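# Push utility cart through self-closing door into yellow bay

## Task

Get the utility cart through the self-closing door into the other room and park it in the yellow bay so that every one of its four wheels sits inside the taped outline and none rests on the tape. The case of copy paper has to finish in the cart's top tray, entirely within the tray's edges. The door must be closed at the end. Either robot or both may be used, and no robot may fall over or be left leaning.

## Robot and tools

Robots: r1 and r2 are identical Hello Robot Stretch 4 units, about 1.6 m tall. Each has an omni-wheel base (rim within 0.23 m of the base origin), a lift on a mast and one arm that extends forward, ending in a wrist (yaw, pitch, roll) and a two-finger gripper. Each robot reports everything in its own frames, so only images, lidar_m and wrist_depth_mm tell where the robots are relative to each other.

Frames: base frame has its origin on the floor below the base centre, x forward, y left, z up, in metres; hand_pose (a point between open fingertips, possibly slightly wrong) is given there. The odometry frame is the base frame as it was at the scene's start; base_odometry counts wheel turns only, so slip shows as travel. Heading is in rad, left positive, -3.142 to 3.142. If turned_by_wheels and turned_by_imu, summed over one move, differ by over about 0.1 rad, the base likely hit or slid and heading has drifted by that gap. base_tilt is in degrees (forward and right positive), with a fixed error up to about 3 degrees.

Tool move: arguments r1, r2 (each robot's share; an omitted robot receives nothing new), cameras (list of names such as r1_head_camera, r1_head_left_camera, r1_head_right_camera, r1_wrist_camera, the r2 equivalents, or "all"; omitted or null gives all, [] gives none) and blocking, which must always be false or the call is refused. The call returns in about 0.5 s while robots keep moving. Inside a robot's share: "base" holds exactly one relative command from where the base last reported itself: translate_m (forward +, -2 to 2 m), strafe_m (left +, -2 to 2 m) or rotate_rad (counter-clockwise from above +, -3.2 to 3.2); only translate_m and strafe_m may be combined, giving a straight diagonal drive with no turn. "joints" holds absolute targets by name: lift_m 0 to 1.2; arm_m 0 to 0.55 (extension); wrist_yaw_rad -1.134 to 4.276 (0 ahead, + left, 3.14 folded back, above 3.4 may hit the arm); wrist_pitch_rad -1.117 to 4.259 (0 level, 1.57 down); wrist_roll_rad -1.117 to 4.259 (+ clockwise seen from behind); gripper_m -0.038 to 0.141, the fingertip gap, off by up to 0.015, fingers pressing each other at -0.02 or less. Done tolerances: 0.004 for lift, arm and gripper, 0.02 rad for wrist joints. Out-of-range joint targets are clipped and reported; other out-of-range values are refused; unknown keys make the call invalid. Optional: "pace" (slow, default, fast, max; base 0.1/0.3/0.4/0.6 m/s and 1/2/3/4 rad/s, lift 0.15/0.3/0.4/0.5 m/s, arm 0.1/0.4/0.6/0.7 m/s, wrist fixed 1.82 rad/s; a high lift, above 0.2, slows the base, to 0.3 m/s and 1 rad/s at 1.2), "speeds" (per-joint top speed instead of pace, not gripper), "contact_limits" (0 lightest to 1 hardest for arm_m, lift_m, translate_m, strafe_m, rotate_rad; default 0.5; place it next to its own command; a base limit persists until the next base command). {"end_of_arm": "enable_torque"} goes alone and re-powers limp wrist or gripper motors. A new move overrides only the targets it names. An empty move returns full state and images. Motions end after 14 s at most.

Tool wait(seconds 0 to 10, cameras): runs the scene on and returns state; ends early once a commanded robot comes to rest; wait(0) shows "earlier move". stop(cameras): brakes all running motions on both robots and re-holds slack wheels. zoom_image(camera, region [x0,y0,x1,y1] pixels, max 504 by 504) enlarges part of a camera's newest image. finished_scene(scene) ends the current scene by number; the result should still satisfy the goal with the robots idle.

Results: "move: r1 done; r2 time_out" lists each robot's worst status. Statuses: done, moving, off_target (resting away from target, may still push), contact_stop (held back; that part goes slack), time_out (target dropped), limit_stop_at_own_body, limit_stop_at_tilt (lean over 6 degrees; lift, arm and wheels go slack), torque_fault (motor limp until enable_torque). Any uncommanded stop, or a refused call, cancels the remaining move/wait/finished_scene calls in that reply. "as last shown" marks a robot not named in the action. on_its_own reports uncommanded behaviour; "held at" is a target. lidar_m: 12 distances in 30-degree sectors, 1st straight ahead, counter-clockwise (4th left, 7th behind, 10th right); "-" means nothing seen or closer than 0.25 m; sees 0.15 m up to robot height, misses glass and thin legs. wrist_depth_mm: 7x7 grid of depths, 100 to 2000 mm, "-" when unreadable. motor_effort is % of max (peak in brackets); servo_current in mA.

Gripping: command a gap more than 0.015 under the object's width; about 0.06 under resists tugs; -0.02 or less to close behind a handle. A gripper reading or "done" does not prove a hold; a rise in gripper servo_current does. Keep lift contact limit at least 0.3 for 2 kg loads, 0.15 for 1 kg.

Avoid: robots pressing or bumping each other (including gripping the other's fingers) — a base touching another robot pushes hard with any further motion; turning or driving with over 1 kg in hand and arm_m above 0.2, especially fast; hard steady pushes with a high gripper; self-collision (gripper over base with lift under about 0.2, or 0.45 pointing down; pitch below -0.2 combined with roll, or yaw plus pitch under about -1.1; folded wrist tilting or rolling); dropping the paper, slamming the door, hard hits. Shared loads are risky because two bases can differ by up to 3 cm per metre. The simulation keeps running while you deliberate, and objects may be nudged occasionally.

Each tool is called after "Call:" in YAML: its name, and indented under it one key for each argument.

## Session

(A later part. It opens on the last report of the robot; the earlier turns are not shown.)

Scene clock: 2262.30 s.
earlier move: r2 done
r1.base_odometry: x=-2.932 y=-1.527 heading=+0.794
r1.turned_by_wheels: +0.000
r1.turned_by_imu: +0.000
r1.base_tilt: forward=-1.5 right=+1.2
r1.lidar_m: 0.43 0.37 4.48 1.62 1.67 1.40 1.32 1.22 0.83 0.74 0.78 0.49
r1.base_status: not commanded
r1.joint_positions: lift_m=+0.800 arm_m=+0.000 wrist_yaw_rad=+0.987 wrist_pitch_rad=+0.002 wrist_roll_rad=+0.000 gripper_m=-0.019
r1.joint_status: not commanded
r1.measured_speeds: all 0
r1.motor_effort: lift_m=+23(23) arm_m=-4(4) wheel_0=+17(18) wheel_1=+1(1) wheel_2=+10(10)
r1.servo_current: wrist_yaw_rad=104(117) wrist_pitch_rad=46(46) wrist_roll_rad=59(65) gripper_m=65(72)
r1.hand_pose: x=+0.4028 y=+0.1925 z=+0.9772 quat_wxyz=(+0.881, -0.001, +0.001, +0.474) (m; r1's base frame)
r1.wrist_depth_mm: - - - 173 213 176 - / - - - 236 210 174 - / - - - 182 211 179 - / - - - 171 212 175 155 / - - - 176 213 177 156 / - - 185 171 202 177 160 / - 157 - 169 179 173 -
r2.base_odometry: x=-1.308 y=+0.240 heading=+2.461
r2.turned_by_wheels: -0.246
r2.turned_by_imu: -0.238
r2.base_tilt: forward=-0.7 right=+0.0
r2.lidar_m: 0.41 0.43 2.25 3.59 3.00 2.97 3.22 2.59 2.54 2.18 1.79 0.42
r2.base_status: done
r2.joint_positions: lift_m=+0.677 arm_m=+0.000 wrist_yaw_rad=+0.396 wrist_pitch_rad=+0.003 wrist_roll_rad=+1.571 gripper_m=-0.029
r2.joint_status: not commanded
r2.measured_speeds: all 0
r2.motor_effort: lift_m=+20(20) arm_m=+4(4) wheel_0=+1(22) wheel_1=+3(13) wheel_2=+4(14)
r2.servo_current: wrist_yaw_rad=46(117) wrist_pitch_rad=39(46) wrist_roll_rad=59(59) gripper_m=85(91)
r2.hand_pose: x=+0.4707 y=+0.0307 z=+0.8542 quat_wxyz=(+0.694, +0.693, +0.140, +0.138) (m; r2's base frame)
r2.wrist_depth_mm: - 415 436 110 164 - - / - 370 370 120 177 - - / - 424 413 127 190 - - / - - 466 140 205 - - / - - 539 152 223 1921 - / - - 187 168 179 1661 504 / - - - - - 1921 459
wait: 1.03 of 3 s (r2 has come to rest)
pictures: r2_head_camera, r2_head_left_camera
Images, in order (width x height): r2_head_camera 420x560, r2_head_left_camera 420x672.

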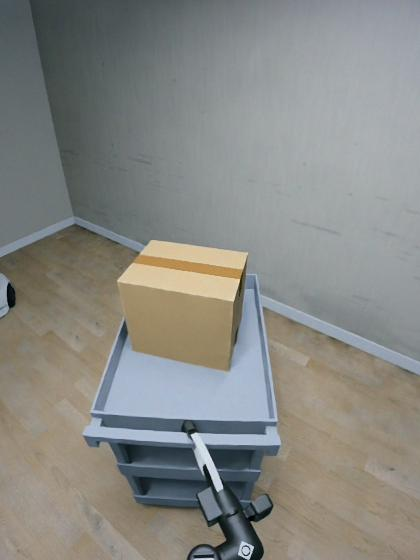

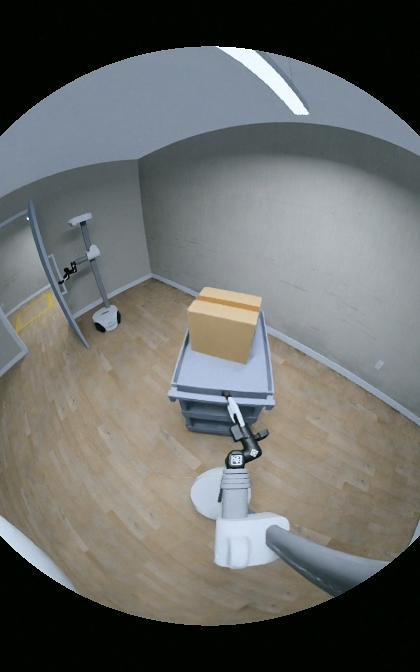

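Call:
move:
  r2: {"base":{"translate_m":-0.27,"strafe_m":0.24},"pace":"slow"}
  blocking: false
  cameras: []

Call:
wait:
  seconds: 6
  cameras: []

Call:
move:
  r2: {"base":{"rotate_rad":-0.4},"pace":"slow"}
  blocking: false
  cameras: []

Call:
wait:
  seconds: 3
  cameras: ["r2_head_camera"]

Call:
move:
  r2: {"base":{"translate_m":-0.25,"strafe_m":0.24},"pace":"slow"}
  blocking: false
  cameras: []

Call:
wait:
  seconds: 6
  cameras: []

Call:
move:
  r2: {"base":{"rotate_rad":-0.4},"pace":"slow"}
  blocking: false
  cameras: []

Call:
wait:
  seconds: 3
  cameras: ["r2_head_camera","r2_head_left_camera","r2_head_right_camera"]

Scene clock: 2276.60 s.
move: r2 moving
r1: as last shown
r1.base_tilt: forward=-1.6 right=+1.2
r1.lidar_m: 0.41 0.37 4.47 1.64 1.69 1.42 1.31 1.23 0.81 0.76 0.73 0.47
r1.motor_effort: lift_m=+23(23) arm_m=-4(4) wheel_0=+17(17) wheel_1=+1(1) wheel_2=+10(10)
r1.servo_current: wrist_yaw_rad=98(111) wrist_pitch_rad=46(46) wrist_roll_rad=52(59) gripper_m=59(72)
r1.wrist_depth_mm: - - - 173 213 175 - / - - - 236 211 174 - / - - - 182 211 178 - / - - - 171 213 175 155 / - - - 177 213 176 156 / - - 185 171 202 177 160 / - 157 - 169 178 173 -
r2.base_odometry: x=-1.306 y=+0.227 heading=+2.461
r2.turned_by_wheels: +0.000
r2.turned_by_imu: +0.000
r2.base_tilt: forward=-0.7 right=+0.1
r2.lidar_m: 0.42 0.45 2.22 3.59 3.00 2.97 3.19 2.54 2.53 2.23 1.80 0.43
r2.base_status: translate_m moving; strafe_m moving
r2.joint_positions: lift_m=+0.677 arm_m=+0.000 wrist_yaw_rad=+0.396 wrist_pitch_rad=+0.003 wrist_roll_rad=+1.571 gripper_m=-0.029
r2.joint_status: not commanded
r2.measured_speeds: translate_m=-0.039 strafe_m=+0.034 rotate_rad=-0.001 lift_m=+0.000 arm_m=+0.000 wrist_yaw_rad=+0.000 wrist_pitch_rad=+0.000 wrist_roll_rad=+0.000
r2.motor_effort: lift_m=+20(20) arm_m=+0(4) wheel_0=-11(11) wheel_1=+1(4) wheel_2=+12(15)
r2.servo_current: wrist_yaw_rad=39(59) wrist_pitch_rad=39(46) wrist_roll_rad=46(46) gripper_m=91(91)
r2.hand_pose: x=+0.4707 y=+0.0307 z=+0.8542 quat_wxyz=(+0.694, +0.693, +0.140, +0.138) (m; r2's base frame)
r2.wrist_depth_mm: - 421 413 112 167 - - / - 373 375 122 178 - - / - 427 415 131 192 - - / - - 469 142 207 - - / - - 539 154 225 1983 - / - - 186 169 178 1661 508 / - - - - - 1863 459
pictures: none
No camera images: "cameras" was empty.

Scene clock: 2280.93 s.
earlier move: r2 done
r1.base_odometry: x=-2.932 y=-1.527 heading=+0.794
r1.turned_by_wheels: +0.000
r1.turned_by_imu: +0.000
r1.base_tilt: forward=-1.6 right=+1.1
r1.lidar_m: 0.43 0.35 2.39 1.90 2.08 1.40 1.31 1.19 0.80 0.76 0.79 0.49
r1.base_status: not commanded
r1.joint_positions: lift_m=+0.800 arm_m=+0.000 wrist_yaw_rad=+0.987 wrist_pitch_rad=+0.002 wrist_roll_rad=+0.000 gripper_m=-0.019
r1.joint_status: not commanded
r1.measured_speeds: all 0
r1.on_its_own: wrist_yaw_rad is at rest, and its servo_current (130 mA) is outside its rest range (0 to 104 mA)
r1.motor_effort: lift_m=+23(23) arm_m=-4(4) wheel_0=+16(18) wheel_1=+1(1) wheel_2=+10(10)
r1.servo_current: wrist_yaw_rad=130(130) wrist_pitch_rad=46(52) wrist_roll_rad=59(72) gripper_m=72(72)
r1.hand_pose: x=+0.4028 y=+0.1925 z=+0.9772 quat_wxyz=(+0.881, -0.001, +0.001, +0.474) (m; r1's base frame)
r1.wrist_depth_mm: - - - 173 213 176 - / - - - 236 211 173 - / - - - 181 210 179 - / - - - 171 213 175 155 / - - - 176 213 176 156 / - - 185 171 202 177 160 / - 157 - 170 179 172 -
r2.base_odometry: x=-1.249 y=-0.116 heading=+2.460
r2.turned_by_wheels: -0.001
r2.turned_by_imu: -0.004
r2.base_tilt: forward=-0.6 right=+0.1
r2.lidar_m: 0.40 0.56 2.59 3.27 2.63 2.61 2.89 2.59 2.55 2.69 2.16 0.33
r2.base_status: done
r2.joint_positions: lift_m=+0.677 arm_m=+0.000 wrist_yaw_rad=+0.384 wrist_pitch_rad=+0.003 wrist_roll_rad=+1.571 gripper_m=-0.029
r2.joint_status: not commanded
r2.measured_speeds: all 0
r2.motor_effort: lift_m=+20(20) arm_m=-3(4) wheel_0=-12(19) wheel_1=+2(5) wheel_2=-1(15)
r2.servo_current: wrist_yaw_rad=85(98) wrist_pitch_rad=39(52) wrist_roll_rad=46(65) gripper_m=91(98)
r2.hand_pose: x=+0.4711 y=+0.0269 z=+0.8542 quat_wxyz=(+0.694, +0.694, +0.136, +0.134) (m; r2's base frame)
r2.wrist_depth_mm: - - - - - - - / - - - - - - - / - - - - - - - / - - - - - - 496 / - - - - - 1537 466 / - - - - 158 415 418 / - - - - - 1808 1205
wait: 4.33 of 6 s (r2 has come to rest)
pictures: none
No camera images: "cameras" was empty.

Scene clock: 2281.43 s.
move: r2 moving
r1.base_odometry: x=-2.932 y=-1.527 heading=+0.794
r1.turned_by_wheels: +0.000
r1.turned_by_imu: +0.000
r1.base_tilt: forward=-1.6 right=+1.2
r1.lidar_m: 0.42 0.37 2.34 1.91 2.04 1.41 1.30 1.21 0.84 0.75 0.77 0.50
r1.base_status: not commanded
r1.joint_positions: lift_m=+0.800 arm_m=+0.000 wrist_yaw_rad=+0.987 wrist_pitch_rad=+0.002 wrist_roll_rad=+0.000 gripper_m=-0.019
r1.joint_status: not commanded
r1.measured_speeds: all 0
r1.motor_effort: lift_m=+23(23) arm_m=-4(4) wheel_0=+17(18) wheel_1=+1(1) wheel_2=+10(10)
r1.servo_current: wrist_yaw_rad=104(130) wrist_pitch_rad=39(52) wrist_roll_rad=65(72) gripper_m=72(72)
r1.hand_pose: x=+0.4028 y=+0.1925 z=+0.9772 quat_wxyz=(+0.881, -0.001, +0.001, +0.474) (m; r1's base frame)
r1.wrist_depth_mm: - - - 174 213 175 - / - - - 235 210 173 - / - - - 182 211 179 - / - - - 172 212 175 155 / - - - 176 213 176 156 / - - 185 171 202 177 160 / - 156 - 169 179 174 -
r2.base_odometry: x=-1.249 y=-0.117 heading=+2.337
r2.turned_by_wheels: -0.123
r2.turned_by_imu: -0.119
r2.base_tilt: forward=-0.7 right=+0.0
r2.lidar_m: 0.39 0.50 2.24 3.42 2.74 2.63 2.76 2.65 2.54 2.71 2.22 0.35
r2.base_status: rotate_rad moving
r2.joint_positions: lift_m=+0.677 arm_m=+0.000 wrist_yaw_rad=+0.405 wrist_pitch_rad=+0.003 wrist_roll_rad=+1.571 gripper_m=-0.029
r2.joint_status: not commanded
r2.measured_speeds: translate_m=-0.001 strafe_m=-0.001 rotate_rad=-0.485 lift_m=+0.000 arm_m=+0.000 wrist_yaw_rad=+0.067 wrist_pitch_rad=+0.000 wrist_roll_rad=+0.000
r2.motor_effort: lift_m=+20(20) arm_m=-4(4) wheel_0=+11(15) wheel_1=+10(10) wheel_2=+10(10)
r2.servo_current: wrist_yaw_rad=59(104) wrist_pitch_rad=39(46) wrist_roll_rad=46(52) gripper_m=91(91)
r2.hand_pose: x=+0.4704 y=+0.0334 z=+0.8542 quat_wxyz=(+0.693, +0.692, +0.143, +0.141) (m; r2's base frame)
r2.wrist_depth_mm: - - - - - - - / - - - - - - - / - - - - - - - / - - - - - 525 517 / - - - - - 1661 477 / - - - - 173 415 439 / - - - - - - 1229
pictures: none
No camera images: "cameras" was empty.

Scene clock: 2282.50 s.
earlier move: r2 done
r1.base_odometry: x=-2.932 y=-1.527 heading=+0.794
r1.turned_by_wheels: +0.000
r1.turned_by_imu: +0.000
r1.base_tilt: forward=-1.5 right=+1.2
r1.lidar_m: 0.42 0.37 2.37 1.91 2.09 1.39 1.29 1.20 0.82 0.76 0.77 0.50
r1.base_status: not commanded
r1.joint_positions: lift_m=+0.800 arm_m=+0.000 wrist_yaw_rad=+0.987 wrist_pitch_rad=+0.002 wrist_roll_rad=+0.000 gripper_m=-0.019
r1.joint_status: not commanded
r1.measured_speeds: all 0
r1.motor_effort: lift_m=+23(23) arm_m=-3(4) wheel_0=+17(18) wheel_1=+1(1) wheel_2=+10(10)
r1.servo_current: wrist_yaw_rad=98(130) wrist_pitch_rad=46(52) wrist_roll_rad=39(72) gripper_m=65(78)
r1.hand_pose: x=+0.4028 y=+0.1925 z=+0.9772 quat_wxyz=(+0.881, -0.001, +0.001, +0.474) (m; r1's base frame)
r1.wrist_depth_mm: - - - 173 212 176 - / - - - 236 210 173 - / - - - 182 211 179 - / - - - 171 211 175 155 / - - - 177 213 177 156 / - - 185 171 202 177 160 / - 157 - 169 179 173 -
r2.base_odometry: x=-1.249 y=-0.116 heading=+2.061
r2.turned_by_wheels: -0.276
r2.turned_by_imu: -0.265
r2.base_tilt: forward=-0.7 right=+0.1
r2.lidar_m: 0.41 0.42 2.26 3.34 3.03 2.63 2.63 2.96 2.57 2.57 2.44 0.41
r2.base_status: done
r2.joint_positions: lift_m=+0.677 arm_m=+0.000 wrist_yaw_rad=+0.397 wrist_pitch_rad=+0.003 wrist_roll_rad=+1.571 gripper_m=-0.029
r2.joint_status: not commanded
r2.measured_speeds: all 0
r2.motor_effort: lift_m=+20(20) arm_m=+4(4) wheel_0=+2(21) wheel_1=+2(13) wheel_2=+6(15)
r2.servo_current: wrist_yaw_rad=46(117) wrist_pitch_rad=46(46) wrist_roll_rad=46(59) gripper_m=91(98)
r2.hand_pose: x=+0.4707 y=+0.0308 z=+0.8542 quat_wxyz=(+0.694, +0.693, +0.140, +0.138) (m; r2's base frame)
r2.wrist_depth_mm: - 439 430 114 168 - - / - 375 375 123 177 - - / - 421 415 132 193 - - / - 488 462 142 204 - - / - - 525 154 224 1921 - / - - 186 168 178 1708 512 / - - - - - 1863 462
wait: 1.07 of 3 s (r2 has come to rest)
pictures: r2_head_camera
Images, in order (width x height): r2_head_camera 420x560.

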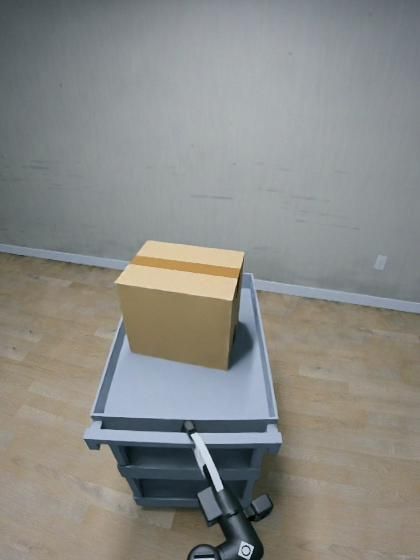

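Scene clock: 2283.00 s.
move: r2 moving
r1: as last shown
r1.base_tilt: forward=-1.6 right=+1.2
r1.lidar_m: 0.41 0.36 2.38 1.92 2.04 1.41 1.31 1.22 0.83 0.76 0.78 0.46
r1.motor_effort: lift_m=+23(23) arm_m=-3(4) wheel_0=+17(17) wheel_1=+1(1) wheel_2=+10(10)
r1.servo_current: wrist_yaw_rad=91(117) wrist_pitch_rad=46(46) wrist_roll_rad=52(59) gripper_m=65(65)
r1.wrist_depth_mm: - - - 173 213 176 - / - - - 236 209 174 - / - - - 182 211 178 - / - - - 172 211 175 155 / - - - 177 215 176 156 / - - 185 172 202 177 160 / - 156 - 169 179 173 -
r2.base_odometry: x=-1.252 y=-0.129 heading=+2.061
r2.turned_by_wheels: +0.000
r2.turned_by_imu: +0.000
r2.base_tilt: forward=-0.6 right=+0.0
r2.lidar_m: 0.41 0.41 2.26 3.32 3.04 2.62 2.60 2.98 2.56 2.56 2.50 0.42
r2.base_status: translate_m moving; strafe_m moving
r2.joint_positions: lift_m=+0.677 arm_m=+0.000 wrist_yaw_rad=+0.397 wrist_pitch_rad=+0.003 wrist_roll_rad=+1.571 gripper_m=-0.029
r2.joint_status: not commanded
r2.measured_speeds: translate_m=-0.037 strafe_m=+0.034 rotate_rad=-0.003 lift_m=+0.000 arm_m=+0.000 wrist_yaw_rad=+0.000 wrist_pitch_rad=+0.000 wrist_roll_rad=+0.000
r2.motor_effort: lift_m=+20(20) arm_m=+1(4) wheel_0=-11(14) wheel_1=+1(3) wheel_2=+12(13)
r2.servo_current: wrist_yaw_rad=52(59) wrist_pitch_rad=39(46) wrist_roll_rad=46(52) gripper_m=91(91)
r2.hand_pose: x=+0.4707 y=+0.0308 z=+0.8542 quat_wxyz=(+0.694, +0.693, +0.140, +0.138) (m; r2's base frame)
r2.wrist_depth_mm: - 433 424 117 172 - - / - 375 375 125 179 - - / - 424 418 133 194 - - / - 488 466 144 206 - - / - - 535 153 226 1863 - / - - 186 170 178 1618 512 / - - - - - 1863 455
pictures: none
No camera images: "cameras" was empty.

Scene clock: 2287.20 s.
earlier move: r2 done
r1.base_odometry: x=-2.932 y=-1.527 heading=+0.794
r1.turned_by_wheels: +0.000
r1.turned_by_imu: +0.000
r1.base_tilt: forward=-1.6 right=+1.2
r1.lidar_m: 0.43 0.38 2.29 2.00 2.03 1.40 1.29 1.21 0.83 0.77 0.78 0.50
r1.base_status: not commanded
r1.joint_positions: lift_m=+0.800 arm_m=+0.000 wrist_yaw_rad=+0.987 wrist_pitch_rad=+0.002 wrist_roll_rad=+0.000 gripper_m=-0.019
r1.joint_status: not commanded
r1.measured_speeds: all 0
r1.motor_effort: lift_m=+23(23) arm_m=-4(4) wheel_0=+17(18) wheel_1=+1(1) wheel_2=+10(10)
r1.servo_current: wrist_yaw_rad=104(124) wrist_pitch_rad=39(52) wrist_roll_rad=39(72) gripper_m=65(72)
r1.hand_pose: x=+0.4028 y=+0.1925 z=+0.9772 quat_wxyz=(+0.881, -0.001, +0.001, +0.474) (m; r1's base frame)
r1.wrist_depth_mm: - - - 173 213 176 - / - - - 236 210 173 - / - - - 181 210 179 - / - - - 171 212 175 155 / - - - 177 214 176 156 / - - 185 171 202 177 160 / - 156 - 169 179 172 -
r2.base_odometry: x=-1.343 y=-0.450 heading=+2.061
r2.turned_by_wheels: +0.000
r2.turned_by_imu: -0.003
r2.base_tilt: forward=-0.7 right=+0.1
r2.lidar_m: 0.40 0.52 2.15 3.11 2.64 2.33 2.33 2.72 2.70 2.72 2.81 0.37
r2.base_status: done
r2.joint_positions: lift_m=+0.677 arm_m=+0.000 wrist_yaw_rad=+0.391 wrist_pitch_rad=+0.003 wrist_roll_rad=+1.571 gripper_m=-0.029
r2.joint_status: not commanded
r2.measured_speeds: all 0
r2.motor_effort: lift_m=+20(20) arm_m=-4(4) wheel_0=-9(19) wheel_1=+2(6) wheel_2=+2(13)
r2.servo_current: wrist_yaw_rad=52(72) wrist_pitch_rad=39(46) wrist_roll_rad=46(59) gripper_m=91(98)
r2.hand_pose: x=+0.4708 y=+0.0291 z=+0.8542 quat_wxyz=(+0.694, +0.693, +0.138, +0.136) (m; r2's base frame)
r2.wrist_depth_mm: - - - - - - - / - - - - - - - / - - - - - - - / - - - - - 1430 508 / - - - - - 1618 469 / - - 182 - 173 1537 442 / - - - - - 1756 1229
wait: 4.20 of 6 s (r2 has come to rest)
pictures: none
No camera images: "cameras" was empty.

Scene clock: 2287.70 s.
move: r2 moving
r1: as last shown
r1.lidar_m: 0.42 0.36 2.32 1.99 2.08 1.40 1.31 1.21 0.83 0.76 0.77 0.49
r1.motor_effort: lift_m=+23(23) arm_m=-4(4) wheel_0=+17(17) wheel_1=+1(1) wheel_2=+10(10)
r1.servo_current: wrist_yaw_rad=98(104) wrist_pitch_rad=46(46) wrist_roll_rad=59(65) gripper_m=59(72)
r1.wrist_depth_mm: - - - 174 212 175 - / - - - 236 210 173 - / - - - 182 210 179 - / - - - 171 211 175 154 / - - - 176 214 176 156 / - - 185 171 202 177 160 / - 157 - 169 178 173 -
r2.base_odometry: x=-1.343 y=-0.450 heading=+1.937
r2.turned_by_wheels: -0.123
r2.turned_by_imu: -0.119
r2.base_tilt: forward=-0.7 right=+0.0
r2.lidar_m: 0.38 0.47 2.17 3.12 2.90 2.34 2.32 2.57 2.76 2.72 2.97 0.37
r2.base_status: rotate_rad moving
r2.joint_positions: lift_m=+0.677 arm_m=+0.000 wrist_yaw_rad=+0.415 wrist_pitch_rad=+0.003 wrist_roll_rad=+1.571 gripper_m=-0.029
r2.joint_status: not commanded
r2.measured_speeds: translate_m=-0.001 strafe_m=+0.000 rotate_rad=-0.490 lift_m=+0.000 arm_m=+0.000 wrist_yaw_rad=+0.070 wrist_pitch_rad=+0.000 wrist_roll_rad=+0.000
r2.motor_effort: lift_m=+20(20) arm_m=-4(4) wheel_0=+18(18) wheel_1=+10(10) wheel_2=+12(14)
r2.servo_current: wrist_yaw_rad=98(98) wrist_pitch_rad=33(46) wrist_roll_rad=46(59) gripper_m=91(98)
r2.hand_pose: x=+0.4701 y=+0.0364 z=+0.8542 quat_wxyz=(+0.692, +0.692, +0.147, +0.145) (m; r2's base frame)
r2.wrist_depth_mm: 322 - - - - - - / - 397 - - - - - / - - - - - - - / - - - - - 525 530 / - - - - - 1618 480 / - - - - 173 1661 442 / - - - - - - 1205
pictures: none
No camera images: "cameras" was empty.

Scene clock: 2288.77 s.
earlier move: r2 done
r1.base_odometry: x=-2.932 y=-1.527 heading=+0.794
r1.turned_by_wheels: +0.000
r1.turned_by_imu: +0.000
r1.base_tilt: forward=-1.6 right=+1.2
r1.lidar_m: 0.43 0.39 2.32 2.09 2.05 1.41 1.30 1.22 0.82 0.74 0.77 0.50
r1.base_status: not commanded
r1.joint_positions: lift_m=+0.800 arm_m=+0.000 wrist_yaw_rad=+0.987 wrist_pitch_rad=+0.002 wrist_roll_rad=+0.000 gripper_m=-0.019
r1.joint_status: not commanded
r1.measured_speeds: all 0
r1.motor_effort: lift_m=+23(23) arm_m=-4(4) wheel_0=+17(17) wheel_1=+1(1) wheel_2=+10(10)
r1.servo_current: wrist_yaw_rad=85(117) wrist_pitch_rad=39(46) wrist_roll_rad=39(65) gripper_m=65(72)
r1.hand_pose: x=+0.4028 y=+0.1925 z=+0.9772 quat_wxyz=(+0.881, -0.001, +0.001, +0.474) (m; r1's base frame)
r1.wrist_depth_mm: - - - 174 213 176 - / - - - 235 210 174 - / - - - 181 209 178 - / - - - 172 213 175 154 / - - - 176 213 176 156 / - - 185 171 202 177 160 / - 150 - 169 178 173 -
r2.base_odometry: x=-1.343 y=-0.449 heading=+1.662
r2.turned_by_wheels: -0.276
r2.turned_by_imu: -0.265
r2.base_tilt: forward=-0.7 right=+0.1
r2.lidar_m: 0.41 0.42 2.34 2.14 3.14 2.51 2.29 2.35 2.95 2.72 2.78 0.42
r2.base_status: done
r2.joint_positions: lift_m=+0.677 arm_m=+0.000 wrist_yaw_rad=+0.397 wrist_pitch_rad=+0.003 wrist_roll_rad=+1.571 gripper_m=-0.029
r2.joint_status: not commanded
r2.measured_speeds: all 0
r2.motor_effort: lift_m=+20(20) arm_m=+4(4) wheel_0=+3(23) wheel_1=+4(14) wheel_2=+7(14)
r2.servo_current: wrist_yaw_rad=46(130) wrist_pitch_rad=46(46) wrist_roll_rad=59(59) gripper_m=85(98)
r2.hand_pose: x=+0.4706 y=+0.0308 z=+0.8542 quat_wxyz=(+0.694, +0.693, +0.140, +0.138) (m; r2's base frame)
r2.wrist_depth_mm: - - 500 125 180 - - / - 389 387 130 188 - - / - 410 413 140 198 - - / - 473 452 146 214 - - / - - 504 158 225 - - / - - 186 169 171 1756 521 / - - - - - - 466
wait: 1.07 of 3 s (r2 has come to rest)
pictures: r2_head_camera, r2_head_left_camera, r2_head_right_camera
Images, in order (width x height): r2_head_camera 420x560, r2_head_left_camera 420x672, r2_head_right_camera 420x672.

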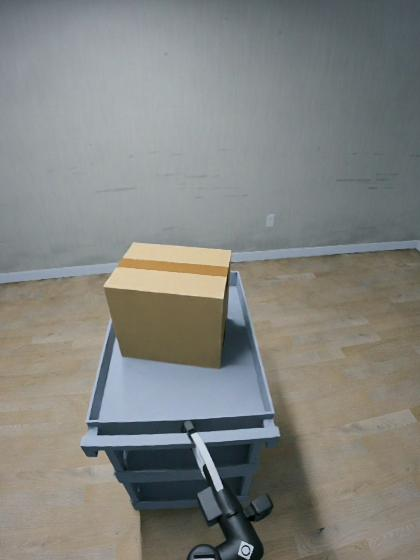

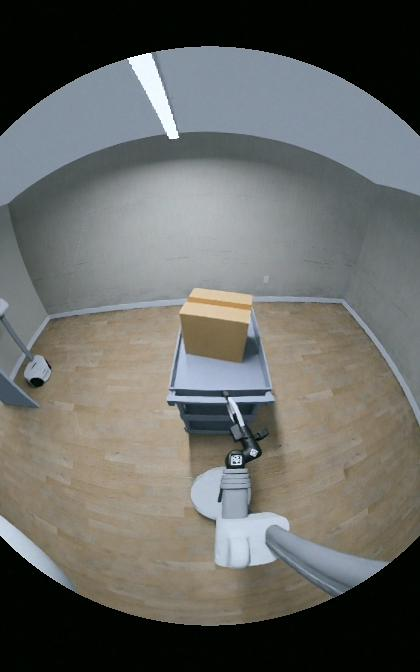

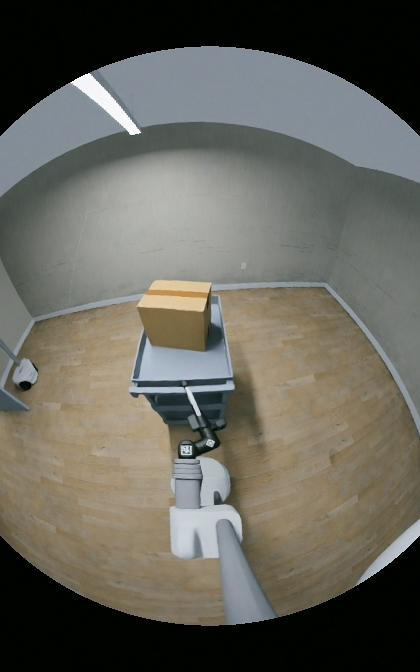

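Call:
move:
  r2: {"base":{"translate_m":-0.16,"strafe_m":0.24},"pace":"slow"}
  blocking: false
  cameras: []

Call:
wait:
  seconds: 6
  cameras: []

Call:
move:
  r2: {"base":{"rotate_rad":-0.45},"pace":"slow"}
  blocking: false
  cameras: []

Call:
wait:
  seconds: 3
  cameras: []

Call:
move:
  r2: {"base":{"translate_m":-0.18,"strafe_m":0.24},"pace":"slow"}
  blocking: false
  cameras: []

Call:
wait:
  seconds: 6
  cameras: []

Call:
move:
  r2: {"base":{"rotate_rad":-0.45},"pace":"slow"}
  blocking: false
  cameras: []

Call:
wait:
  seconds: 3
  cameras: ["r2_head_camera","r2_head_left_camera","r2_head_right_camera"]

Scene clock: 2302.07 s.
move: r2 moving
r1: as last shown
r1.base_tilt: forward=-1.6 right=+1.1
r1.lidar_m: 0.43 0.35 2.30 2.10 2.05 1.42 1.30 1.25 0.82 0.76 0.79 0.47
r1.motor_effort: lift_m=+23(23) arm_m=-3(4) wheel_0=+17(17) wheel_1=+1(1) wheel_2=+10(10)
r1.servo_current: wrist_yaw_rad=91(117) wrist_pitch_rad=33(46) wrist_roll_rad=46(65) gripper_m=65(65)
r1.wrist_depth_mm: - - - 173 213 175 - / - - - 236 210 173 - / - - - 182 211 178 - / - - - 172 212 174 155 / - - - 176 213 176 156 / - - 186 172 202 177 160 / - 150 - 169 179 173 -
r2.base_odometry: x=-1.353 y=-0.457 heading=+1.662
r2.turned_by_wheels: +0.000
r2.turned_by_imu: +0.000
r2.base_tilt: forward=-0.6 right=+0.0
r2.lidar_m: 0.41 0.42 2.34 2.14 3.13 2.53 2.27 2.33 2.97 2.74 2.77 0.41
r2.base_status: translate_m moving; strafe_m moving
r2.joint_positions: lift_m=+0.677 arm_m=+0.000 wrist_yaw_rad=+0.397 wrist_pitch_rad=+0.003 wrist_roll_rad=+1.571 gripper_m=-0.029
r2.joint_status: not commanded
r2.measured_speeds: translate_m=-0.026 strafe_m=+0.041 rotate_rad=-0.001 lift_m=+0.000 arm_m=+0.000 wrist_yaw_rad=+0.000 wrist_pitch_rad=+0.000 wrist_roll_rad=+0.000
r2.motor_effort: lift_m=+19(20) arm_m=+2(4) wheel_0=-11(14) wheel_1=+3(6) wheel_2=+13(13)
r2.servo_current: wrist_yaw_rad=59(59) wrist_pitch_rad=39(46) wrist_roll_rad=46(52) gripper_m=91(91)
r2.hand_pose: x=+0.4707 y=+0.0308 z=+0.8542 quat_wxyz=(+0.694, +0.693, +0.140, +0.138) (m; r2's base frame)
r2.wrist_depth_mm: - - 492 126 178 - - / - 389 387 131 188 - - / - 410 410 140 199 - - / - 477 455 147 213 - - / - - 508 157 225 - - / - - 186 170 171 1756 521 / - - - - - - 477
pictures: none
No camera images: "cameras" was empty.

Scene clock: 2305.73 s.
earlier move: r2 done
r1.base_odometry: x=-2.932 y=-1.527 heading=+0.794
r1.turned_by_wheels: +0.000
r1.turned_by_imu: +0.000
r1.base_tilt: forward=-1.6 right=+1.2
r1.lidar_m: 0.42 0.39 2.16 1.97 2.05 1.40 1.31 1.20 0.83 0.75 0.76 0.47
r1.base_status: not commanded
r1.joint_positions: lift_m=+0.800 arm_m=+0.000 wrist_yaw_rad=+0.987 wrist_pitch_rad=+0.002 wrist_roll_rad=+0.000 gripper_m=-0.019
r1.joint_status: not commanded
r1.measured_speeds: all 0
r1.on_its_own: wrist_yaw_rad is at rest, and its servo_current (111 mA) is outside its rest range (0 to 104 mA)
r1.motor_effort: lift_m=+23(23) arm_m=-4(4) wheel_0=+17(17) wheel_1=+1(1) wheel_2=+10(10)
r1.servo_current: wrist_yaw_rad=111(130) wrist_pitch_rad=39(46) wrist_roll_rad=26(65) gripper_m=65(72)
r1.hand_pose: x=+0.4028 y=+0.1925 z=+0.9772 quat_wxyz=(+0.881, -0.001, +0.001, +0.474) (m; r1's base frame)
r1.wrist_depth_mm: - - - 174 213 176 - / - - - 236 209 174 - / - - - 182 211 178 - / - - - 172 212 175 155 / - - - 177 214 176 156 / - - 186 171 203 177 160 / - 156 - 169 179 173 -
r2.base_odometry: x=-1.567 y=-0.630 heading=+1.661
r2.turned_by_wheels: -0.001
r2.turned_by_imu: -0.003
r2.base_tilt: forward=-0.7 right=+0.1
r2.lidar_m: 0.38 0.54 1.94 2.02 2.87 2.41 2.16 2.20 2.80 2.97 3.01 0.35
r2.base_status: done
r2.joint_positions: lift_m=+0.677 arm_m=+0.000 wrist_yaw_rad=+0.391 wrist_pitch_rad=+0.003 wrist_roll_rad=+1.571 gripper_m=-0.029
r2.joint_status: not commanded
r2.measured_speeds: all 0
r2.motor_effort: lift_m=+20(20) arm_m=-3(4) wheel_0=-8(16) wheel_1=+4(6) wheel_2=-1(13)
r2.servo_current: wrist_yaw_rad=59(78) wrist_pitch_rad=39(46) wrist_roll_rad=39(59) gripper_m=85(98)
r2.hand_pose: x=+0.4709 y=+0.0291 z=+0.8542 quat_wxyz=(+0.694, +0.693, +0.138, +0.136) (m; r2's base frame)
r2.wrist_depth_mm: - - - - - - - / - - - - - - - / - - - - - - - / - - - - - - 500 / - - - - - 1661 469 / - - - - 159 413 439 / - - - - - 1618 1205
wait: 3.67 of 6 s (r2 has come to rest)
pictures: none
No camera images: "cameras" was empty.

Scene clock: 2306.23 s.
move: r2 moving
r1.base_odometry: x=-2.932 y=-1.527 heading=+0.794
r1.turned_by_wheels: +0.000
r1.turned_by_imu: +0.000
r1.base_tilt: forward=-1.6 right=+1.2
r1.lidar_m: 0.42 0.37 2.15 1.98 2.04 1.41 1.31 1.24 0.82 0.75 0.77 0.48
r1.base_status: not commanded
r1.joint_positions: lift_m=+0.800 arm_m=+0.000 wrist_yaw_rad=+0.987 wrist_pitch_rad=+0.002 wrist_roll_rad=+0.000 gripper_m=-0.019
r1.joint_status: not commanded
r1.measured_speeds: all 0
r1.motor_effort: lift_m=+23(23) arm_m=-4(4) wheel_0=+17(17) wheel_1=+1(1) wheel_2=+10(10)
r1.servo_current: wrist_yaw_rad=117(117) wrist_pitch_rad=46(46) wrist_roll_rad=59(59) gripper_m=65(72)
r1.hand_pose: x=+0.4028 y=+0.1925 z=+0.9772 quat_wxyz=(+0.881, -0.001, +0.001, +0.474) (m; r1's base frame)
r1.wrist_depth_mm: - - - 174 213 176 - / - - - 236 210 174 - / - - - 182 210 178 - / - - - 171 212 175 155 / - - - 176 214 176 156 / - - 186 171 202 177 160 / - 156 - 169 179 172 -
r2.base_odometry: x=-1.567 y=-0.630 heading=+1.538
r2.turned_by_wheels: -0.123
r2.turned_by_imu: -0.119
r2.base_tilt: forward=-0.7 right=+0.1
r2.lidar_m: 0.39 0.48 2.16 1.97 2.84 2.54 2.17 2.21 2.54 2.98 2.99 0.36
r2.base_status: rotate_rad moving
r2.joint_positions: lift_m=+0.677 arm_m=+0.000 wrist_yaw_rad=+0.411 wrist_pitch_rad=+0.003 wrist_roll_rad=+1.571 gripper_m=-0.029
r2.joint_status: not commanded
r2.measured_speeds: translate_m=+0.002 strafe_m=+0.000 rotate_rad=-0.481 lift_m=+0.000 arm_m=+0.000 wrist_yaw_rad=+0.060 wrist_pitch_rad=+0.000 wrist_roll_rad=+0.000
r2.motor_effort: lift_m=+20(20) arm_m=-4(4) wheel_0=+17(17) wheel_1=+11(11) wheel_2=+12(12)
r2.servo_current: wrist_yaw_rad=65(65) wrist_pitch_rad=39(46) wrist_roll_rad=46(52) gripper_m=78(91)
r2.hand_pose: x=+0.4702 y=+0.0352 z=+0.8542 quat_wxyz=(+0.692, +0.692, +0.145, +0.143) (m; r2's base frame)
r2.wrist_depth_mm: - - - - - - - / - - - - - - - / - - - - - - - / - - - - - 525 521 / - - - - - 1618 480 / - - - - 174 1661 439 / - - - - - - 1182
pictures: none
No camera images: "cameras" was empty.

Scene clock: 2307.37 s.
earlier move: r2 done
r1.base_odometry: x=-2.932 y=-1.527 heading=+0.794
r1.turned_by_wheels: +0.000
r1.turned_by_imu: +0.000
r1.base_tilt: forward=-1.6 right=+1.2
r1.lidar_m: 0.42 0.37 2.15 2.16 2.06 1.40 1.30 1.21 0.81 0.74 0.79 0.47
r1.base_status: not commanded
r1.joint_positions: lift_m=+0.800 arm_m=+0.000 wrist_yaw_rad=+0.987 wrist_pitch_rad=+0.002 wrist_roll_rad=+0.000 gripper_m=-0.019
r1.joint_status: not commanded
r1.measured_speeds: all 0
r1.motor_effort: lift_m=+23(23) arm_m=-3(4) wheel_0=+17(17) wheel_1=+1(1) wheel_2=+10(10)
r1.servo_current: wrist_yaw_rad=98(117) wrist_pitch_rad=46(46) wrist_roll_rad=52(59) gripper_m=65(72)
r1.hand_pose: x=+0.4028 y=+0.1925 z=+0.9772 quat_wxyz=(+0.881, -0.001, +0.001, +0.474) (m; r1's base frame)
r1.wrist_depth_mm: - - - 174 213 175 - / - - - 236 209 173 - / - - - 181 211 178 - / - - - 172 212 175 154 / - - - 177 214 176 156 / - - 185 171 202 177 160 / - 151 - 169 178 173 -
r2.base_odometry: x=-1.567 y=-0.630 heading=+1.212
r2.turned_by_wheels: -0.326
r2.turned_by_imu: -0.314
r2.base_tilt: forward=-0.7 right=+0.0
r2.lidar_m: 0.41 0.39 2.64 1.97 2.40 2.90 2.29 2.19 2.27 2.99 2.98 0.44
r2.base_status: done
r2.joint_positions: lift_m=+0.677 arm_m=+0.000 wrist_yaw_rad=+0.398 wrist_pitch_rad=+0.003 wrist_roll_rad=+1.571 gripper_m=-0.029
r2.joint_status: not commanded
r2.measured_speeds: all 0
r2.motor_effort: lift_m=+20(20) arm_m=+4(4) wheel_0=+4(22) wheel_1=+3(13) wheel_2=+8(14)
r2.servo_current: wrist_yaw_rad=39(124) wrist_pitch_rad=33(46) wrist_roll_rad=39(59) gripper_m=91(98)
r2.hand_pose: x=+0.4706 y=+0.0313 z=+0.8542 quat_wxyz=(+0.693, +0.693, +0.141, +0.139) (m; r2's base frame)
r2.wrist_depth_mm: - - - 128 180 - - / - 407 394 132 189 759 - / - 410 410 141 202 - - / - 469 449 150 215 - - / - - 504 157 225 - - / - - 187 170 172 1756 - / - - - - - - 469
wait: 1.13 of 3 s (r2 has come to rest)
pictures: none
No camera images: "cameras" was empty.

Scene clock: 2307.87 s.
move: r2 moving
r1: as last shown
r1.base_tilt: forward=-1.5 right=+1.2
r1.lidar_m: 0.41 0.35 2.15 2.14 2.02 1.42 1.31 1.21 0.82 0.77 0.78 0.46
r1.motor_effort: lift_m=+23(23) arm_m=-4(4) wheel_0=+17(17) wheel_1=+1(1) wheel_2=+10(10)
r1.servo_current: wrist_yaw_rad=104(111) wrist_pitch_rad=39(46) wrist_roll_rad=52(72) gripper_m=59(65)
r1.wrist_depth_mm: - - - 174 212 176 - / - - - 236 210 174 - / - - - 182 210 179 - / - - - 172 212 175 155 / - - - 177 214 177 156 / - - 185 172 202 177 159 / - 151 - 169 179 173 -
r2.base_odometry: x=-1.579 y=-0.634 heading=+1.213
r2.turned_by_wheels: +0.000
r2.turned_by_imu: +0.000
r2.base_tilt: forward=-0.6 right=+0.1
r2.lidar_m: 0.42 0.43 2.63 1.95 2.43 2.90 2.29 2.18 2.27 3.02 2.98 0.42
r2.base_status: translate_m moving; strafe_m moving
r2.joint_positions: lift_m=+0.677 arm_m=+0.000 wrist_yaw_rad=+0.398 wrist_pitch_rad=+0.003 wrist_roll_rad=+1.571 gripper_m=-0.029
r2.joint_status: not commanded
r2.measured_speeds: translate_m=-0.030 strafe_m=+0.039 rotate_rad=-0.002 lift_m=+0.000 arm_m=+0.000 wrist_yaw_rad=+0.000 wrist_pitch_rad=+0.000 wrist_roll_rad=+0.000
r2.motor_effort: lift_m=+20(20) arm_m=+1(4) wheel_0=-8(12) wheel_1=+4(5) wheel_2=+12(13)
r2.servo_current: wrist_yaw_rad=46(52) wrist_pitch_rad=46(46) wrist_roll_rad=52(59) gripper_m=91(91)
r2.hand_pose: x=+0.4706 y=+0.0313 z=+0.8542 quat_wxyz=(+0.693, +0.693, +0.141, +0.139) (m; r2's base frame)
r2.wrist_depth_mm: - - - 130 182 - - / - 452 404 134 191 759 - / - 407 410 142 204 - - / - 469 449 151 216 - - / - - 500 160 226 - - / - - 187 171 170 1756 - / - - - - - 1863 477
pictures: none
No camera images: "cameras" was empty.

Scene clock: 2311.63 s.
earlier move: r2 done
r1.base_odometry: x=-2.932 y=-1.527 heading=+0.794
r1.turned_by_wheels: +0.000
r1.turned_by_imu: +0.000
r1.base_tilt: forward=-1.6 right=+1.2
r1.lidar_m: 0.43 0.37 1.91 1.99 2.04 1.40 1.31 1.21 0.81 0.76 0.78 0.48
r1.base_status: not commanded
r1.joint_positions: lift_m=+0.800 arm_m=+0.000 wrist_yaw_rad=+0.987 wrist_pitch_rad=+0.002 wrist_roll_rad=+0.000 gripper_m=-0.019
r1.joint_status: not commanded
r1.measured_speeds: all 0
r1.motor_effort: lift_m=+23(23) arm_m=-4(4) wheel_0=+17(18) wheel_1=+1(1) wheel_2=+10(10)
r1.servo_current: wrist_yaw_rad=91(124) wrist_pitch_rad=46(52) wrist_roll_rad=59(72) gripper_m=59(72)
r1.hand_pose: x=+0.4028 y=+0.1925 z=+0.9772 quat_wxyz=(+0.881, -0.001, +0.001, +0.474) (m; r1's base frame)
r1.wrist_depth_mm: - - - 174 213 175 - / - - - 236 208 173 - / - - - 181 210 178 - / - - - 171 212 174 155 / - - - 176 213 176 156 / - - 184 172 202 177 160 / - 157 1863 169 179 172 -
r2.base_odometry: x=-1.855 y=-0.715 heading=+1.212
r2.turned_by_wheels: -0.001
r2.turned_by_imu: -0.003
r2.base_tilt: forward=-0.7 right=+0.1
r2.lidar_m: 0.42 0.52 2.67 1.72 2.37 2.61 2.29 2.17 2.25 2.98 3.28 0.34
r2.base_status: done
r2.joint_positions: lift_m=+0.677 arm_m=+0.000 wrist_yaw_rad=+0.390 wrist_pitch_rad=+0.003 wrist_roll_rad=+1.571 gripper_m=-0.029
r2.joint_status: not commanded
r2.measured_speeds: all 0
r2.motor_effort: lift_m=+20(20) arm_m=-4(4) wheel_0=-11(18) wheel_1=+1(6) wheel_2=+4(13)
r2.servo_current: wrist_yaw_rad=52(78) wrist_pitch_rad=39(52) wrist_roll_rad=52(59) gripper_m=91(98)
r2.hand_pose: x=+0.4709 y=+0.0289 z=+0.8542 quat_wxyz=(+0.694, +0.693, +0.138, +0.136) (m; r2's base frame)
r2.wrist_depth_mm: - - - - - - - / - - - - - - - / - - - - - - - / - - - - - - 504 / - - - - - 1661 469 / - - - - 159 413 442 / - - - - - 1661 1205
wait: 3.77 of 6 s (r2 has come to rest)
pictures: none
No camera images: "cameras" was empty.

Scene clock: 2312.13 s.
move: r2 moving
r1: as last shown
r1.lidar_m: 0.42 0.37 1.91 1.98 2.04 1.42 1.32 1.21 0.82 0.75 0.78 0.49
r1.motor_effort: lift_m=+23(23) arm_m=-3(4) wheel_0=+17(17) wheel_1=+1(1) wheel_2=+10(10)
r1.servo_current: wrist_yaw_rad=85(111) wrist_pitch_rad=46(46) wrist_roll_rad=39(65) gripper_m=65(65)
r1.wrist_depth_mm: - - - 174 213 175 - / - - - 236 210 174 - / - - - 181 211 178 - / - - - 171 212 175 155 / - - - 177 213 177 156 / - - 184 172 202 177 160 / - 157 1921 169 179 173 -
r2.base_odometry: x=-1.855 y=-0.715 heading=+1.089
r2.turned_by_wheels: -0.123
r2.turned_by_imu: -0.119
r2.base_tilt: forward=-0.7 right=+0.0
r2.lidar_m: 0.41 0.47 2.60 1.71 1.86 2.56 2.41 2.13 2.18 2.67 3.29 0.36
r2.base_status: rotate_rad moving
r2.joint_positions: lift_m=+0.677 arm_m=+0.000 wrist_yaw_rad=+0.410 wrist_pitch_rad=+0.003 wrist_roll_rad=+1.571 gripper_m=-0.029
r2.joint_status: not commanded
r2.measured_speeds: translate_m=+0.000 strafe_m=-0.001 rotate_rad=-0.481 lift_m=+0.000 arm_m=+0.000 wrist_yaw_rad=+0.065 wrist_pitch_rad=+0.000 wrist_roll_rad=+0.000
r2.motor_effort: lift_m=+20(20) arm_m=-4(4) wheel_0=+16(16) wheel_1=+9(9) wheel_2=+12(12)
r2.servo_current: wrist_yaw_rad=46(65) wrist_pitch_rad=46(46) wrist_roll_rad=39(59) gripper_m=85(91)
r2.hand_pose: x=+0.4702 y=+0.0349 z=+0.8542 quat_wxyz=(+0.693, +0.692, +0.145, +0.143) (m; r2's base frame)
r2.wrist_depth_mm: - - - - - - - / - - - - - - - / - - - - - - - / - - - - - 525 530 / - - - - - 1618 484 / - - - - 173 1661 442 / - - - - - - 1229
pictures: none
No camera images: "cameras" was empty.

Scene clock: 2313.27 s.
earlier move: r2 done
r1.base_odometry: x=-2.932 y=-1.527 heading=+0.794
r1.turned_by_wheels: +0.000
r1.turned_by_imu: +0.000
r1.base_tilt: forward=-1.6 right=+1.2
r1.lidar_m: 0.42 0.36 1.91 2.18 2.06 1.41 1.29 1.20 0.81 0.76 0.77 0.50
r1.base_status: not commanded
r1.joint_positions: lift_m=+0.800 arm_m=+0.000 wrist_yaw_rad=+0.987 wrist_pitch_rad=+0.002 wrist_roll_rad=+0.000 gripper_m=-0.019
r1.joint_status: not commanded
r1.measured_speeds: all 0
r1.motor_effort: lift_m=+23(23) arm_m=-4(4) wheel_0=+17(18) wheel_1=+1(1) wheel_2=+10(10)
r1.servo_current: wrist_yaw_rad=104(117) wrist_pitch_rad=39(46) wrist_roll_rad=39(72) gripper_m=65(72)
r1.hand_pose: x=+0.4028 y=+0.1925 z=+0.9772 quat_wxyz=(+0.881, -0.001, +0.001, +0.474) (m; r1's base frame)
r1.wrist_depth_mm: - - - 173 213 175 - / - - - 236 210 173 - / - - - 181 210 179 - / - - - 171 212 175 155 / - - - 177 213 176 156 / - - 186 172 202 177 160 / - 157 1863 169 178 173 -
r2.base_odometry: x=-1.855 y=-0.714 heading=+0.763
r2.turned_by_wheels: -0.326
r2.turned_by_imu: -0.312
r2.base_tilt: forward=-0.7 right=+0.0
r2.lidar_m: 0.39 0.42 2.58 2.72 1.71 2.55 2.67 2.22 2.15 2.30 3.24 0.44
r2.base_status: done
r2.joint_positions: lift_m=+0.677 arm_m=+0.000 wrist_yaw_rad=+0.397 wrist_pitch_rad=+0.003 wrist_roll_rad=+1.571 gripper_m=-0.029
r2.joint_status: not commanded
r2.measured_speeds: all 0
r2.motor_effort: lift_m=+20(20) arm_m=+4(5) wheel_0=+2(22) wheel_1=+3(13) wheel_2=+9(14)
r2.servo_current: wrist_yaw_rad=39(130) wrist_pitch_rad=46(46) wrist_roll_rad=52(59) gripper_m=91(98)
r2.hand_pose: x=+0.4706 y=+0.0310 z=+0.8542 quat_wxyz=(+0.693, +0.693, +0.141, +0.139) (m; r2's base frame)
r2.wrist_depth_mm: - - - 126 178 - - / - 397 389 131 188 - - / - 407 407 140 199 - - / - 473 455 148 211 - - / - - 508 156 225 - - / - - 187 170 171 1756 525 / - - - - - 1863 469
wait: 1.13 of 3 s (r2 has come to rest)
pictures: r2_head_camera, r2_head_left_camera, r2_head_right_camera
Images, in order (width x height): r2_head_camera 420x560, r2_head_left_camera 420x672, r2_head_right_camera 420x672.

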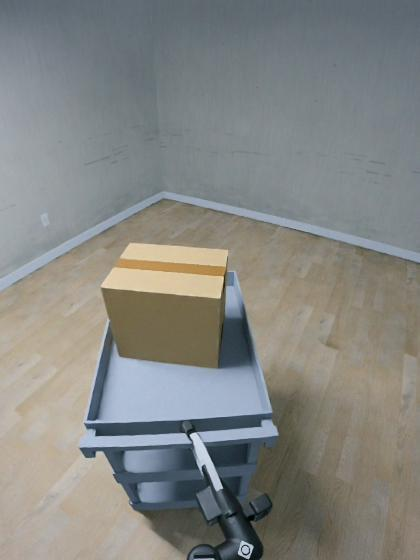

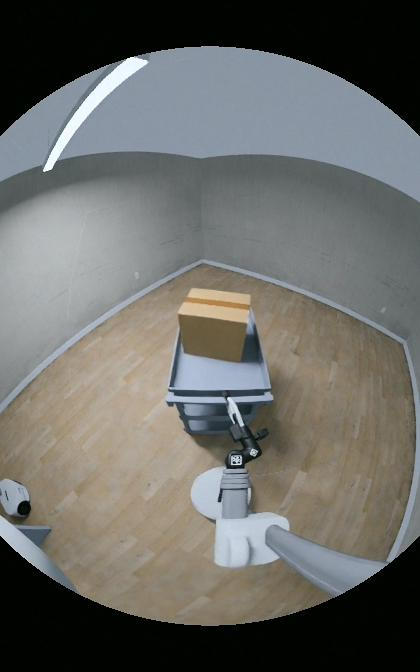

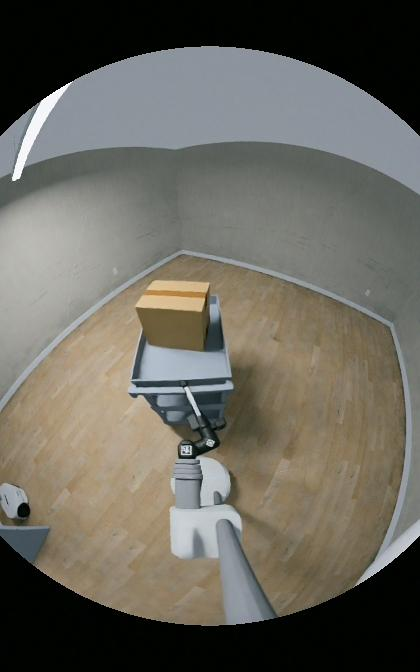

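Call:
move:
  r2: {"base":{"translate_m":-0.2,"strafe_m":0.24},"pace":"slow"}
  blocking: false
  cameras: []

Call:
wait:
  seconds: 6
  cameras: []

Call:
move:
  r2: {"base":{"rotate_rad":-0.498},"pace":"slow"}
  blocking: false
  cameras: []

Call:
wait:
  seconds: 3
  cameras: ["r2_head_camera","r2_head_left_camera"]

Scene clock: 2336.77 s.
move: r2 moving
r1: as last shown
r1.lidar_m: 0.43 0.38 1.92 2.18 2.07 1.42 1.32 1.22 0.81 0.75 0.77 0.48
r1.motor_effort: lift_m=+23(23) arm_m=-4(4) wheel_0=+17(17) wheel_1=+1(1) wheel_2=+10(10)
r1.servo_current: wrist_yaw_rad=117(117) wrist_pitch_rad=39(46) wrist_roll_rad=59(65) gripper_m=65(72)
r1.wrist_depth_mm: - - - 174 213 175 - / - - - 236 209 173 - / - - - 182 211 179 - / - - - 172 212 174 155 / - - - 176 213 177 156 / - - 185 171 203 178 160 / - 157 1808 169 179 173 -
r2.base_odometry: x=-1.867 y=-0.713 heading=+0.763
r2.turned_by_wheels: +0.000
r2.turned_by_imu: +0.001
r2.base_tilt: forward=-0.7 right=+0.1
r2.lidar_m: 0.42 0.42 2.59 2.71 1.72 2.51 2.68 2.23 2.15 2.28 3.22 0.42
r2.base_status: translate_m moving; strafe_m moving
r2.joint_positions: lift_m=+0.677 arm_m=+0.000 wrist_yaw_rad=+0.397 wrist_pitch_rad=+0.003 wrist_roll_rad=+1.571 gripper_m=-0.029
r2.joint_status: not commanded
r2.measured_speeds: translate_m=-0.032 strafe_m=+0.037 rotate_rad=-0.003 lift_m=+0.000 arm_m=+0.000 wrist_yaw_rad=+0.000 wrist_pitch_rad=+0.000 wrist_roll_rad=+0.000
r2.motor_effort: lift_m=+20(20) arm_m=+1(4) wheel_0=-12(12) wheel_1=+4(5) wheel_2=+12(14)
r2.servo_current: wrist_yaw_rad=59(59) wrist_pitch_rad=46(46) wrist_roll_rad=46(59) gripper_m=91(91)
r2.hand_pose: x=+0.4707 y=+0.0310 z=+0.8542 quat_wxyz=(+0.693, +0.693, +0.141, +0.139) (m; r2's base frame)
r2.wrist_depth_mm: - - - 177 181 - - / - 407 392 133 190 768 - / - 413 410 140 204 - - / - 469 452 151 213 - - / - - 504 160 227 - - / - - 186 169 170 1756 - / - - - - - 1921 469
pictures: none
No camera images: "cameras" was empty.

Scene clock: 2340.67 s.
earlier move: r2 done
r1.base_odometry: x=-2.932 y=-1.527 heading=+0.794
r1.turned_by_wheels: +0.000
r1.turned_by_imu: +0.000
r1.base_tilt: forward=-1.6 right=+1.2
r1.lidar_m: 0.43 0.37 1.63 2.04 2.02 1.41 1.32 1.22 0.79 0.77 0.79 0.49
r1.base_status: not commanded
r1.joint_positions: lift_m=+0.800 arm_m=+0.000 wrist_yaw_rad=+0.987 wrist_pitch_rad=+0.002 wrist_roll_rad=+0.000 gripper_m=-0.019
r1.joint_status: not commanded
r1.measured_speeds: all 0
r1.motor_effort: lift_m=+23(23) arm_m=-4(4) wheel_0=+17(17) wheel_1=+1(1) wheel_2=+10(10)
r1.servo_current: wrist_yaw_rad=98(117) wrist_pitch_rad=39(52) wrist_roll_rad=39(72) gripper_m=65(72)
r1.hand_pose: x=+0.4028 y=+0.1925 z=+0.9772 quat_wxyz=(+0.881, -0.001, +0.001, +0.474) (m; r1's base frame)
r1.wrist_depth_mm: - - - 173 213 175 - / - - - 236 210 173 - / - - - 182 211 179 - / - - - 171 213 175 154 / - - - 177 213 176 156 / - - 182 172 203 177 160 / - 157 1921 169 178 173 -
r2.base_odometry: x=-2.165 y=-0.679 heading=+0.763
r2.turned_by_wheels: -0.001
r2.turned_by_imu: -0.003
r2.base_tilt: forward=-0.7 right=+0.1
r2.lidar_m: 0.40 0.57 2.48 1.71 1.40 2.28 2.36 2.32 2.25 2.38 3.34 0.36
r2.base_status: done
r2.joint_positions: lift_m=+0.677 arm_m=+0.000 wrist_yaw_rad=+0.390 wrist_pitch_rad=+0.003 wrist_roll_rad=+1.571 gripper_m=-0.029
r2.joint_status: not commanded
r2.measured_speeds: all 0
r2.motor_effort: lift_m=+20(20) arm_m=-4(4) wheel_0=-10(20) wheel_1=+2(5) wheel_2=+1(14)
r2.servo_current: wrist_yaw_rad=65(78) wrist_pitch_rad=46(46) wrist_roll_rad=52(59) gripper_m=91(98)
r2.hand_pose: x=+0.4709 y=+0.0288 z=+0.8542 quat_wxyz=(+0.694, +0.693, +0.138, +0.136) (m; r2's base frame)
r2.wrist_depth_mm: - - - - - - - / - - - - - - - / - - - - - - - / - - - - - - 492 / - - - - - 1618 469 / - - - - 159 415 415 / - - - - - 1756 1205
wait: 3.90 of 6 s (r2 has come to rest)
pictures: none
No camera images: "cameras" was empty.

Scene clock: 2341.17 s.
move: r2 moving
r1: as last shown
r1.lidar_m: 0.42 0.36 1.63 2.10 2.08 1.39 1.30 1.22 0.81 0.76 0.77 0.48
r1.servo_current: wrist_yaw_rad=85(104) wrist_pitch_rad=46(46) wrist_roll_rad=46(52) gripper_m=72(72)
r1.wrist_depth_mm: - - - 173 213 176 - / - - - 236 210 173 - / - - - 182 211 179 - / - - - 171 213 175 155 / - - - 176 213 176 156 / - - 183 172 203 177 160 / - 157 1983 169 178 173 -
r2.base_odometry: x=-2.165 y=-0.679 heading=+0.639
r2.turned_by_wheels: -0.124
r2.turned_by_imu: -0.119
r2.base_tilt: forward=-0.7 right=+0.0
r2.lidar_m: 0.40 0.48 2.47 2.54 1.41 1.87 2.29 2.40 2.25 2.31 2.96 0.36
r2.base_status: rotate_rad moving
r2.joint_positions: lift_m=+0.677 arm_m=+0.000 wrist_yaw_rad=+0.408 wrist_pitch_rad=+0.003 wrist_roll_rad=+1.571 gripper_m=-0.029
r2.joint_status: not commanded
r2.measured_speeds: translate_m=-0.001 strafe_m=+0.000 rotate_rad=-0.485 lift_m=+0.000 arm_m=+0.000 wrist_yaw_rad=+0.071 wrist_pitch_rad=+0.000 wrist_roll_rad=+0.000
r2.motor_effort: lift_m=+20(20) arm_m=-4(4) wheel_0=+13(13) wheel_1=+11(11) wheel_2=+11(12)
r2.servo_current: wrist_yaw_rad=59(65) wrist_pitch_rad=46(46) wrist_roll_rad=39(52) gripper_m=85(91)
r2.hand_pose: x=+0.4703 y=+0.0343 z=+0.8542 quat_wxyz=(+0.693, +0.692, +0.144, +0.142) (m; r2's base frame)
r2.wrist_depth_mm: - - - - - - - / - - - - - - - / - - - - - - - / - - - - - 530 521 / - - - - - 1661 477 / - - - - 173 413 413 / - - - - - - 1229
pictures: none
No camera images: "cameras" was empty.

Scene clock: 2342.37 s.
earlier move: r2 done
r1.base_odometry: x=-2.932 y=-1.527 heading=+0.794
r1.turned_by_wheels: +0.000
r1.turned_by_imu: +0.000
r1.base_tilt: forward=-1.6 right=+1.2
r1.lidar_m: 0.44 0.36 1.62 2.33 2.05 1.41 1.32 1.20 0.82 0.76 0.78 0.48
r1.base_status: not commanded
r1.joint_positions: lift_m=+0.800 arm_m=+0.000 wrist_yaw_rad=+0.987 wrist_pitch_rad=+0.002 wrist_roll_rad=+0.000 gripper_m=-0.019
r1.joint_status: not commanded
r1.measured_speeds: all 0
r1.motor_effort: lift_m=+23(23) arm_m=-3(4) wheel_0=+17(18) wheel_1=+1(1) wheel_2=+10(10)
r1.servo_current: wrist_yaw_rad=98(117) wrist_pitch_rad=46(52) wrist_roll_rad=72(72) gripper_m=65(72)
r1.hand_pose: x=+0.4028 y=+0.1925 z=+0.9772 quat_wxyz=(+0.881, -0.001, +0.001, +0.474) (m; r1's base frame)
r1.wrist_depth_mm: - - - 173 213 175 - / - - - 236 210 173 - / - - - 181 210 178 - / - - - 171 213 175 154 / - - - 176 213 176 156 / - - 183 172 202 178 160 / - 156 - 169 179 173 -
r2.base_odometry: x=-2.165 y=-0.679 heading=+0.266
r2.turned_by_wheels: -0.373
r2.turned_by_imu: -0.355
r2.base_tilt: forward=-0.6 right=+0.1
r2.lidar_m: 0.40 0.42 2.55 2.49 1.66 1.42 2.26 2.40 2.32 2.24 2.42 0.45
r2.base_status: done
r2.joint_positions: lift_m=+0.677 arm_m=+0.000 wrist_yaw_rad=+0.399 wrist_pitch_rad=+0.003 wrist_roll_rad=+1.571 gripper_m=-0.029
r2.joint_status: not commanded
r2.measured_speeds: all 0
r2.motor_effort: lift_m=+20(20) arm_m=+4(4) wheel_0=+4(24) wheel_1=+3(15) wheel_2=+10(15)
r2.servo_current: wrist_yaw_rad=46(130) wrist_pitch_rad=46(46) wrist_roll_rad=33(59) gripper_m=85(98)
r2.hand_pose: x=+0.4706 y=+0.0316 z=+0.8542 quat_wxyz=(+0.693, +0.693, +0.141, +0.139) (m; r2's base frame)
r2.wrist_depth_mm: - - - 131 184 - - / - 484 430 136 194 759 - / - 407 410 143 206 - - / - 462 449 152 214 - - / - - 496 161 226 - - / - - 186 171 179 1756 - / - - - - - - 477
wait: 1.20 of 3 s (r2 has come to rest)
pictures: r2_head_camera, r2_head_left_camera
Images, in order (width x height): r2_head_camera 420x560, r2_head_left_camera 420x672.

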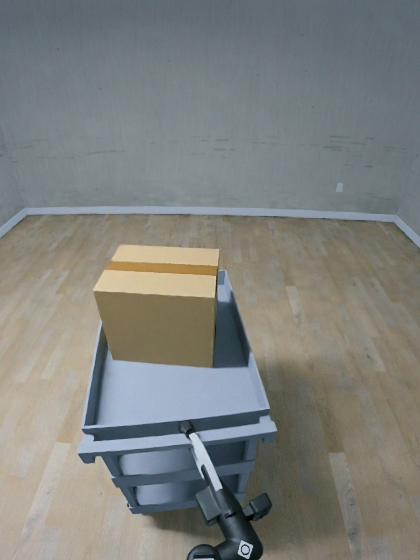

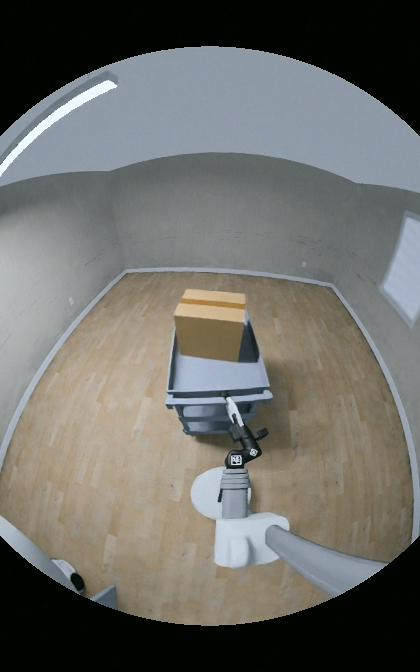

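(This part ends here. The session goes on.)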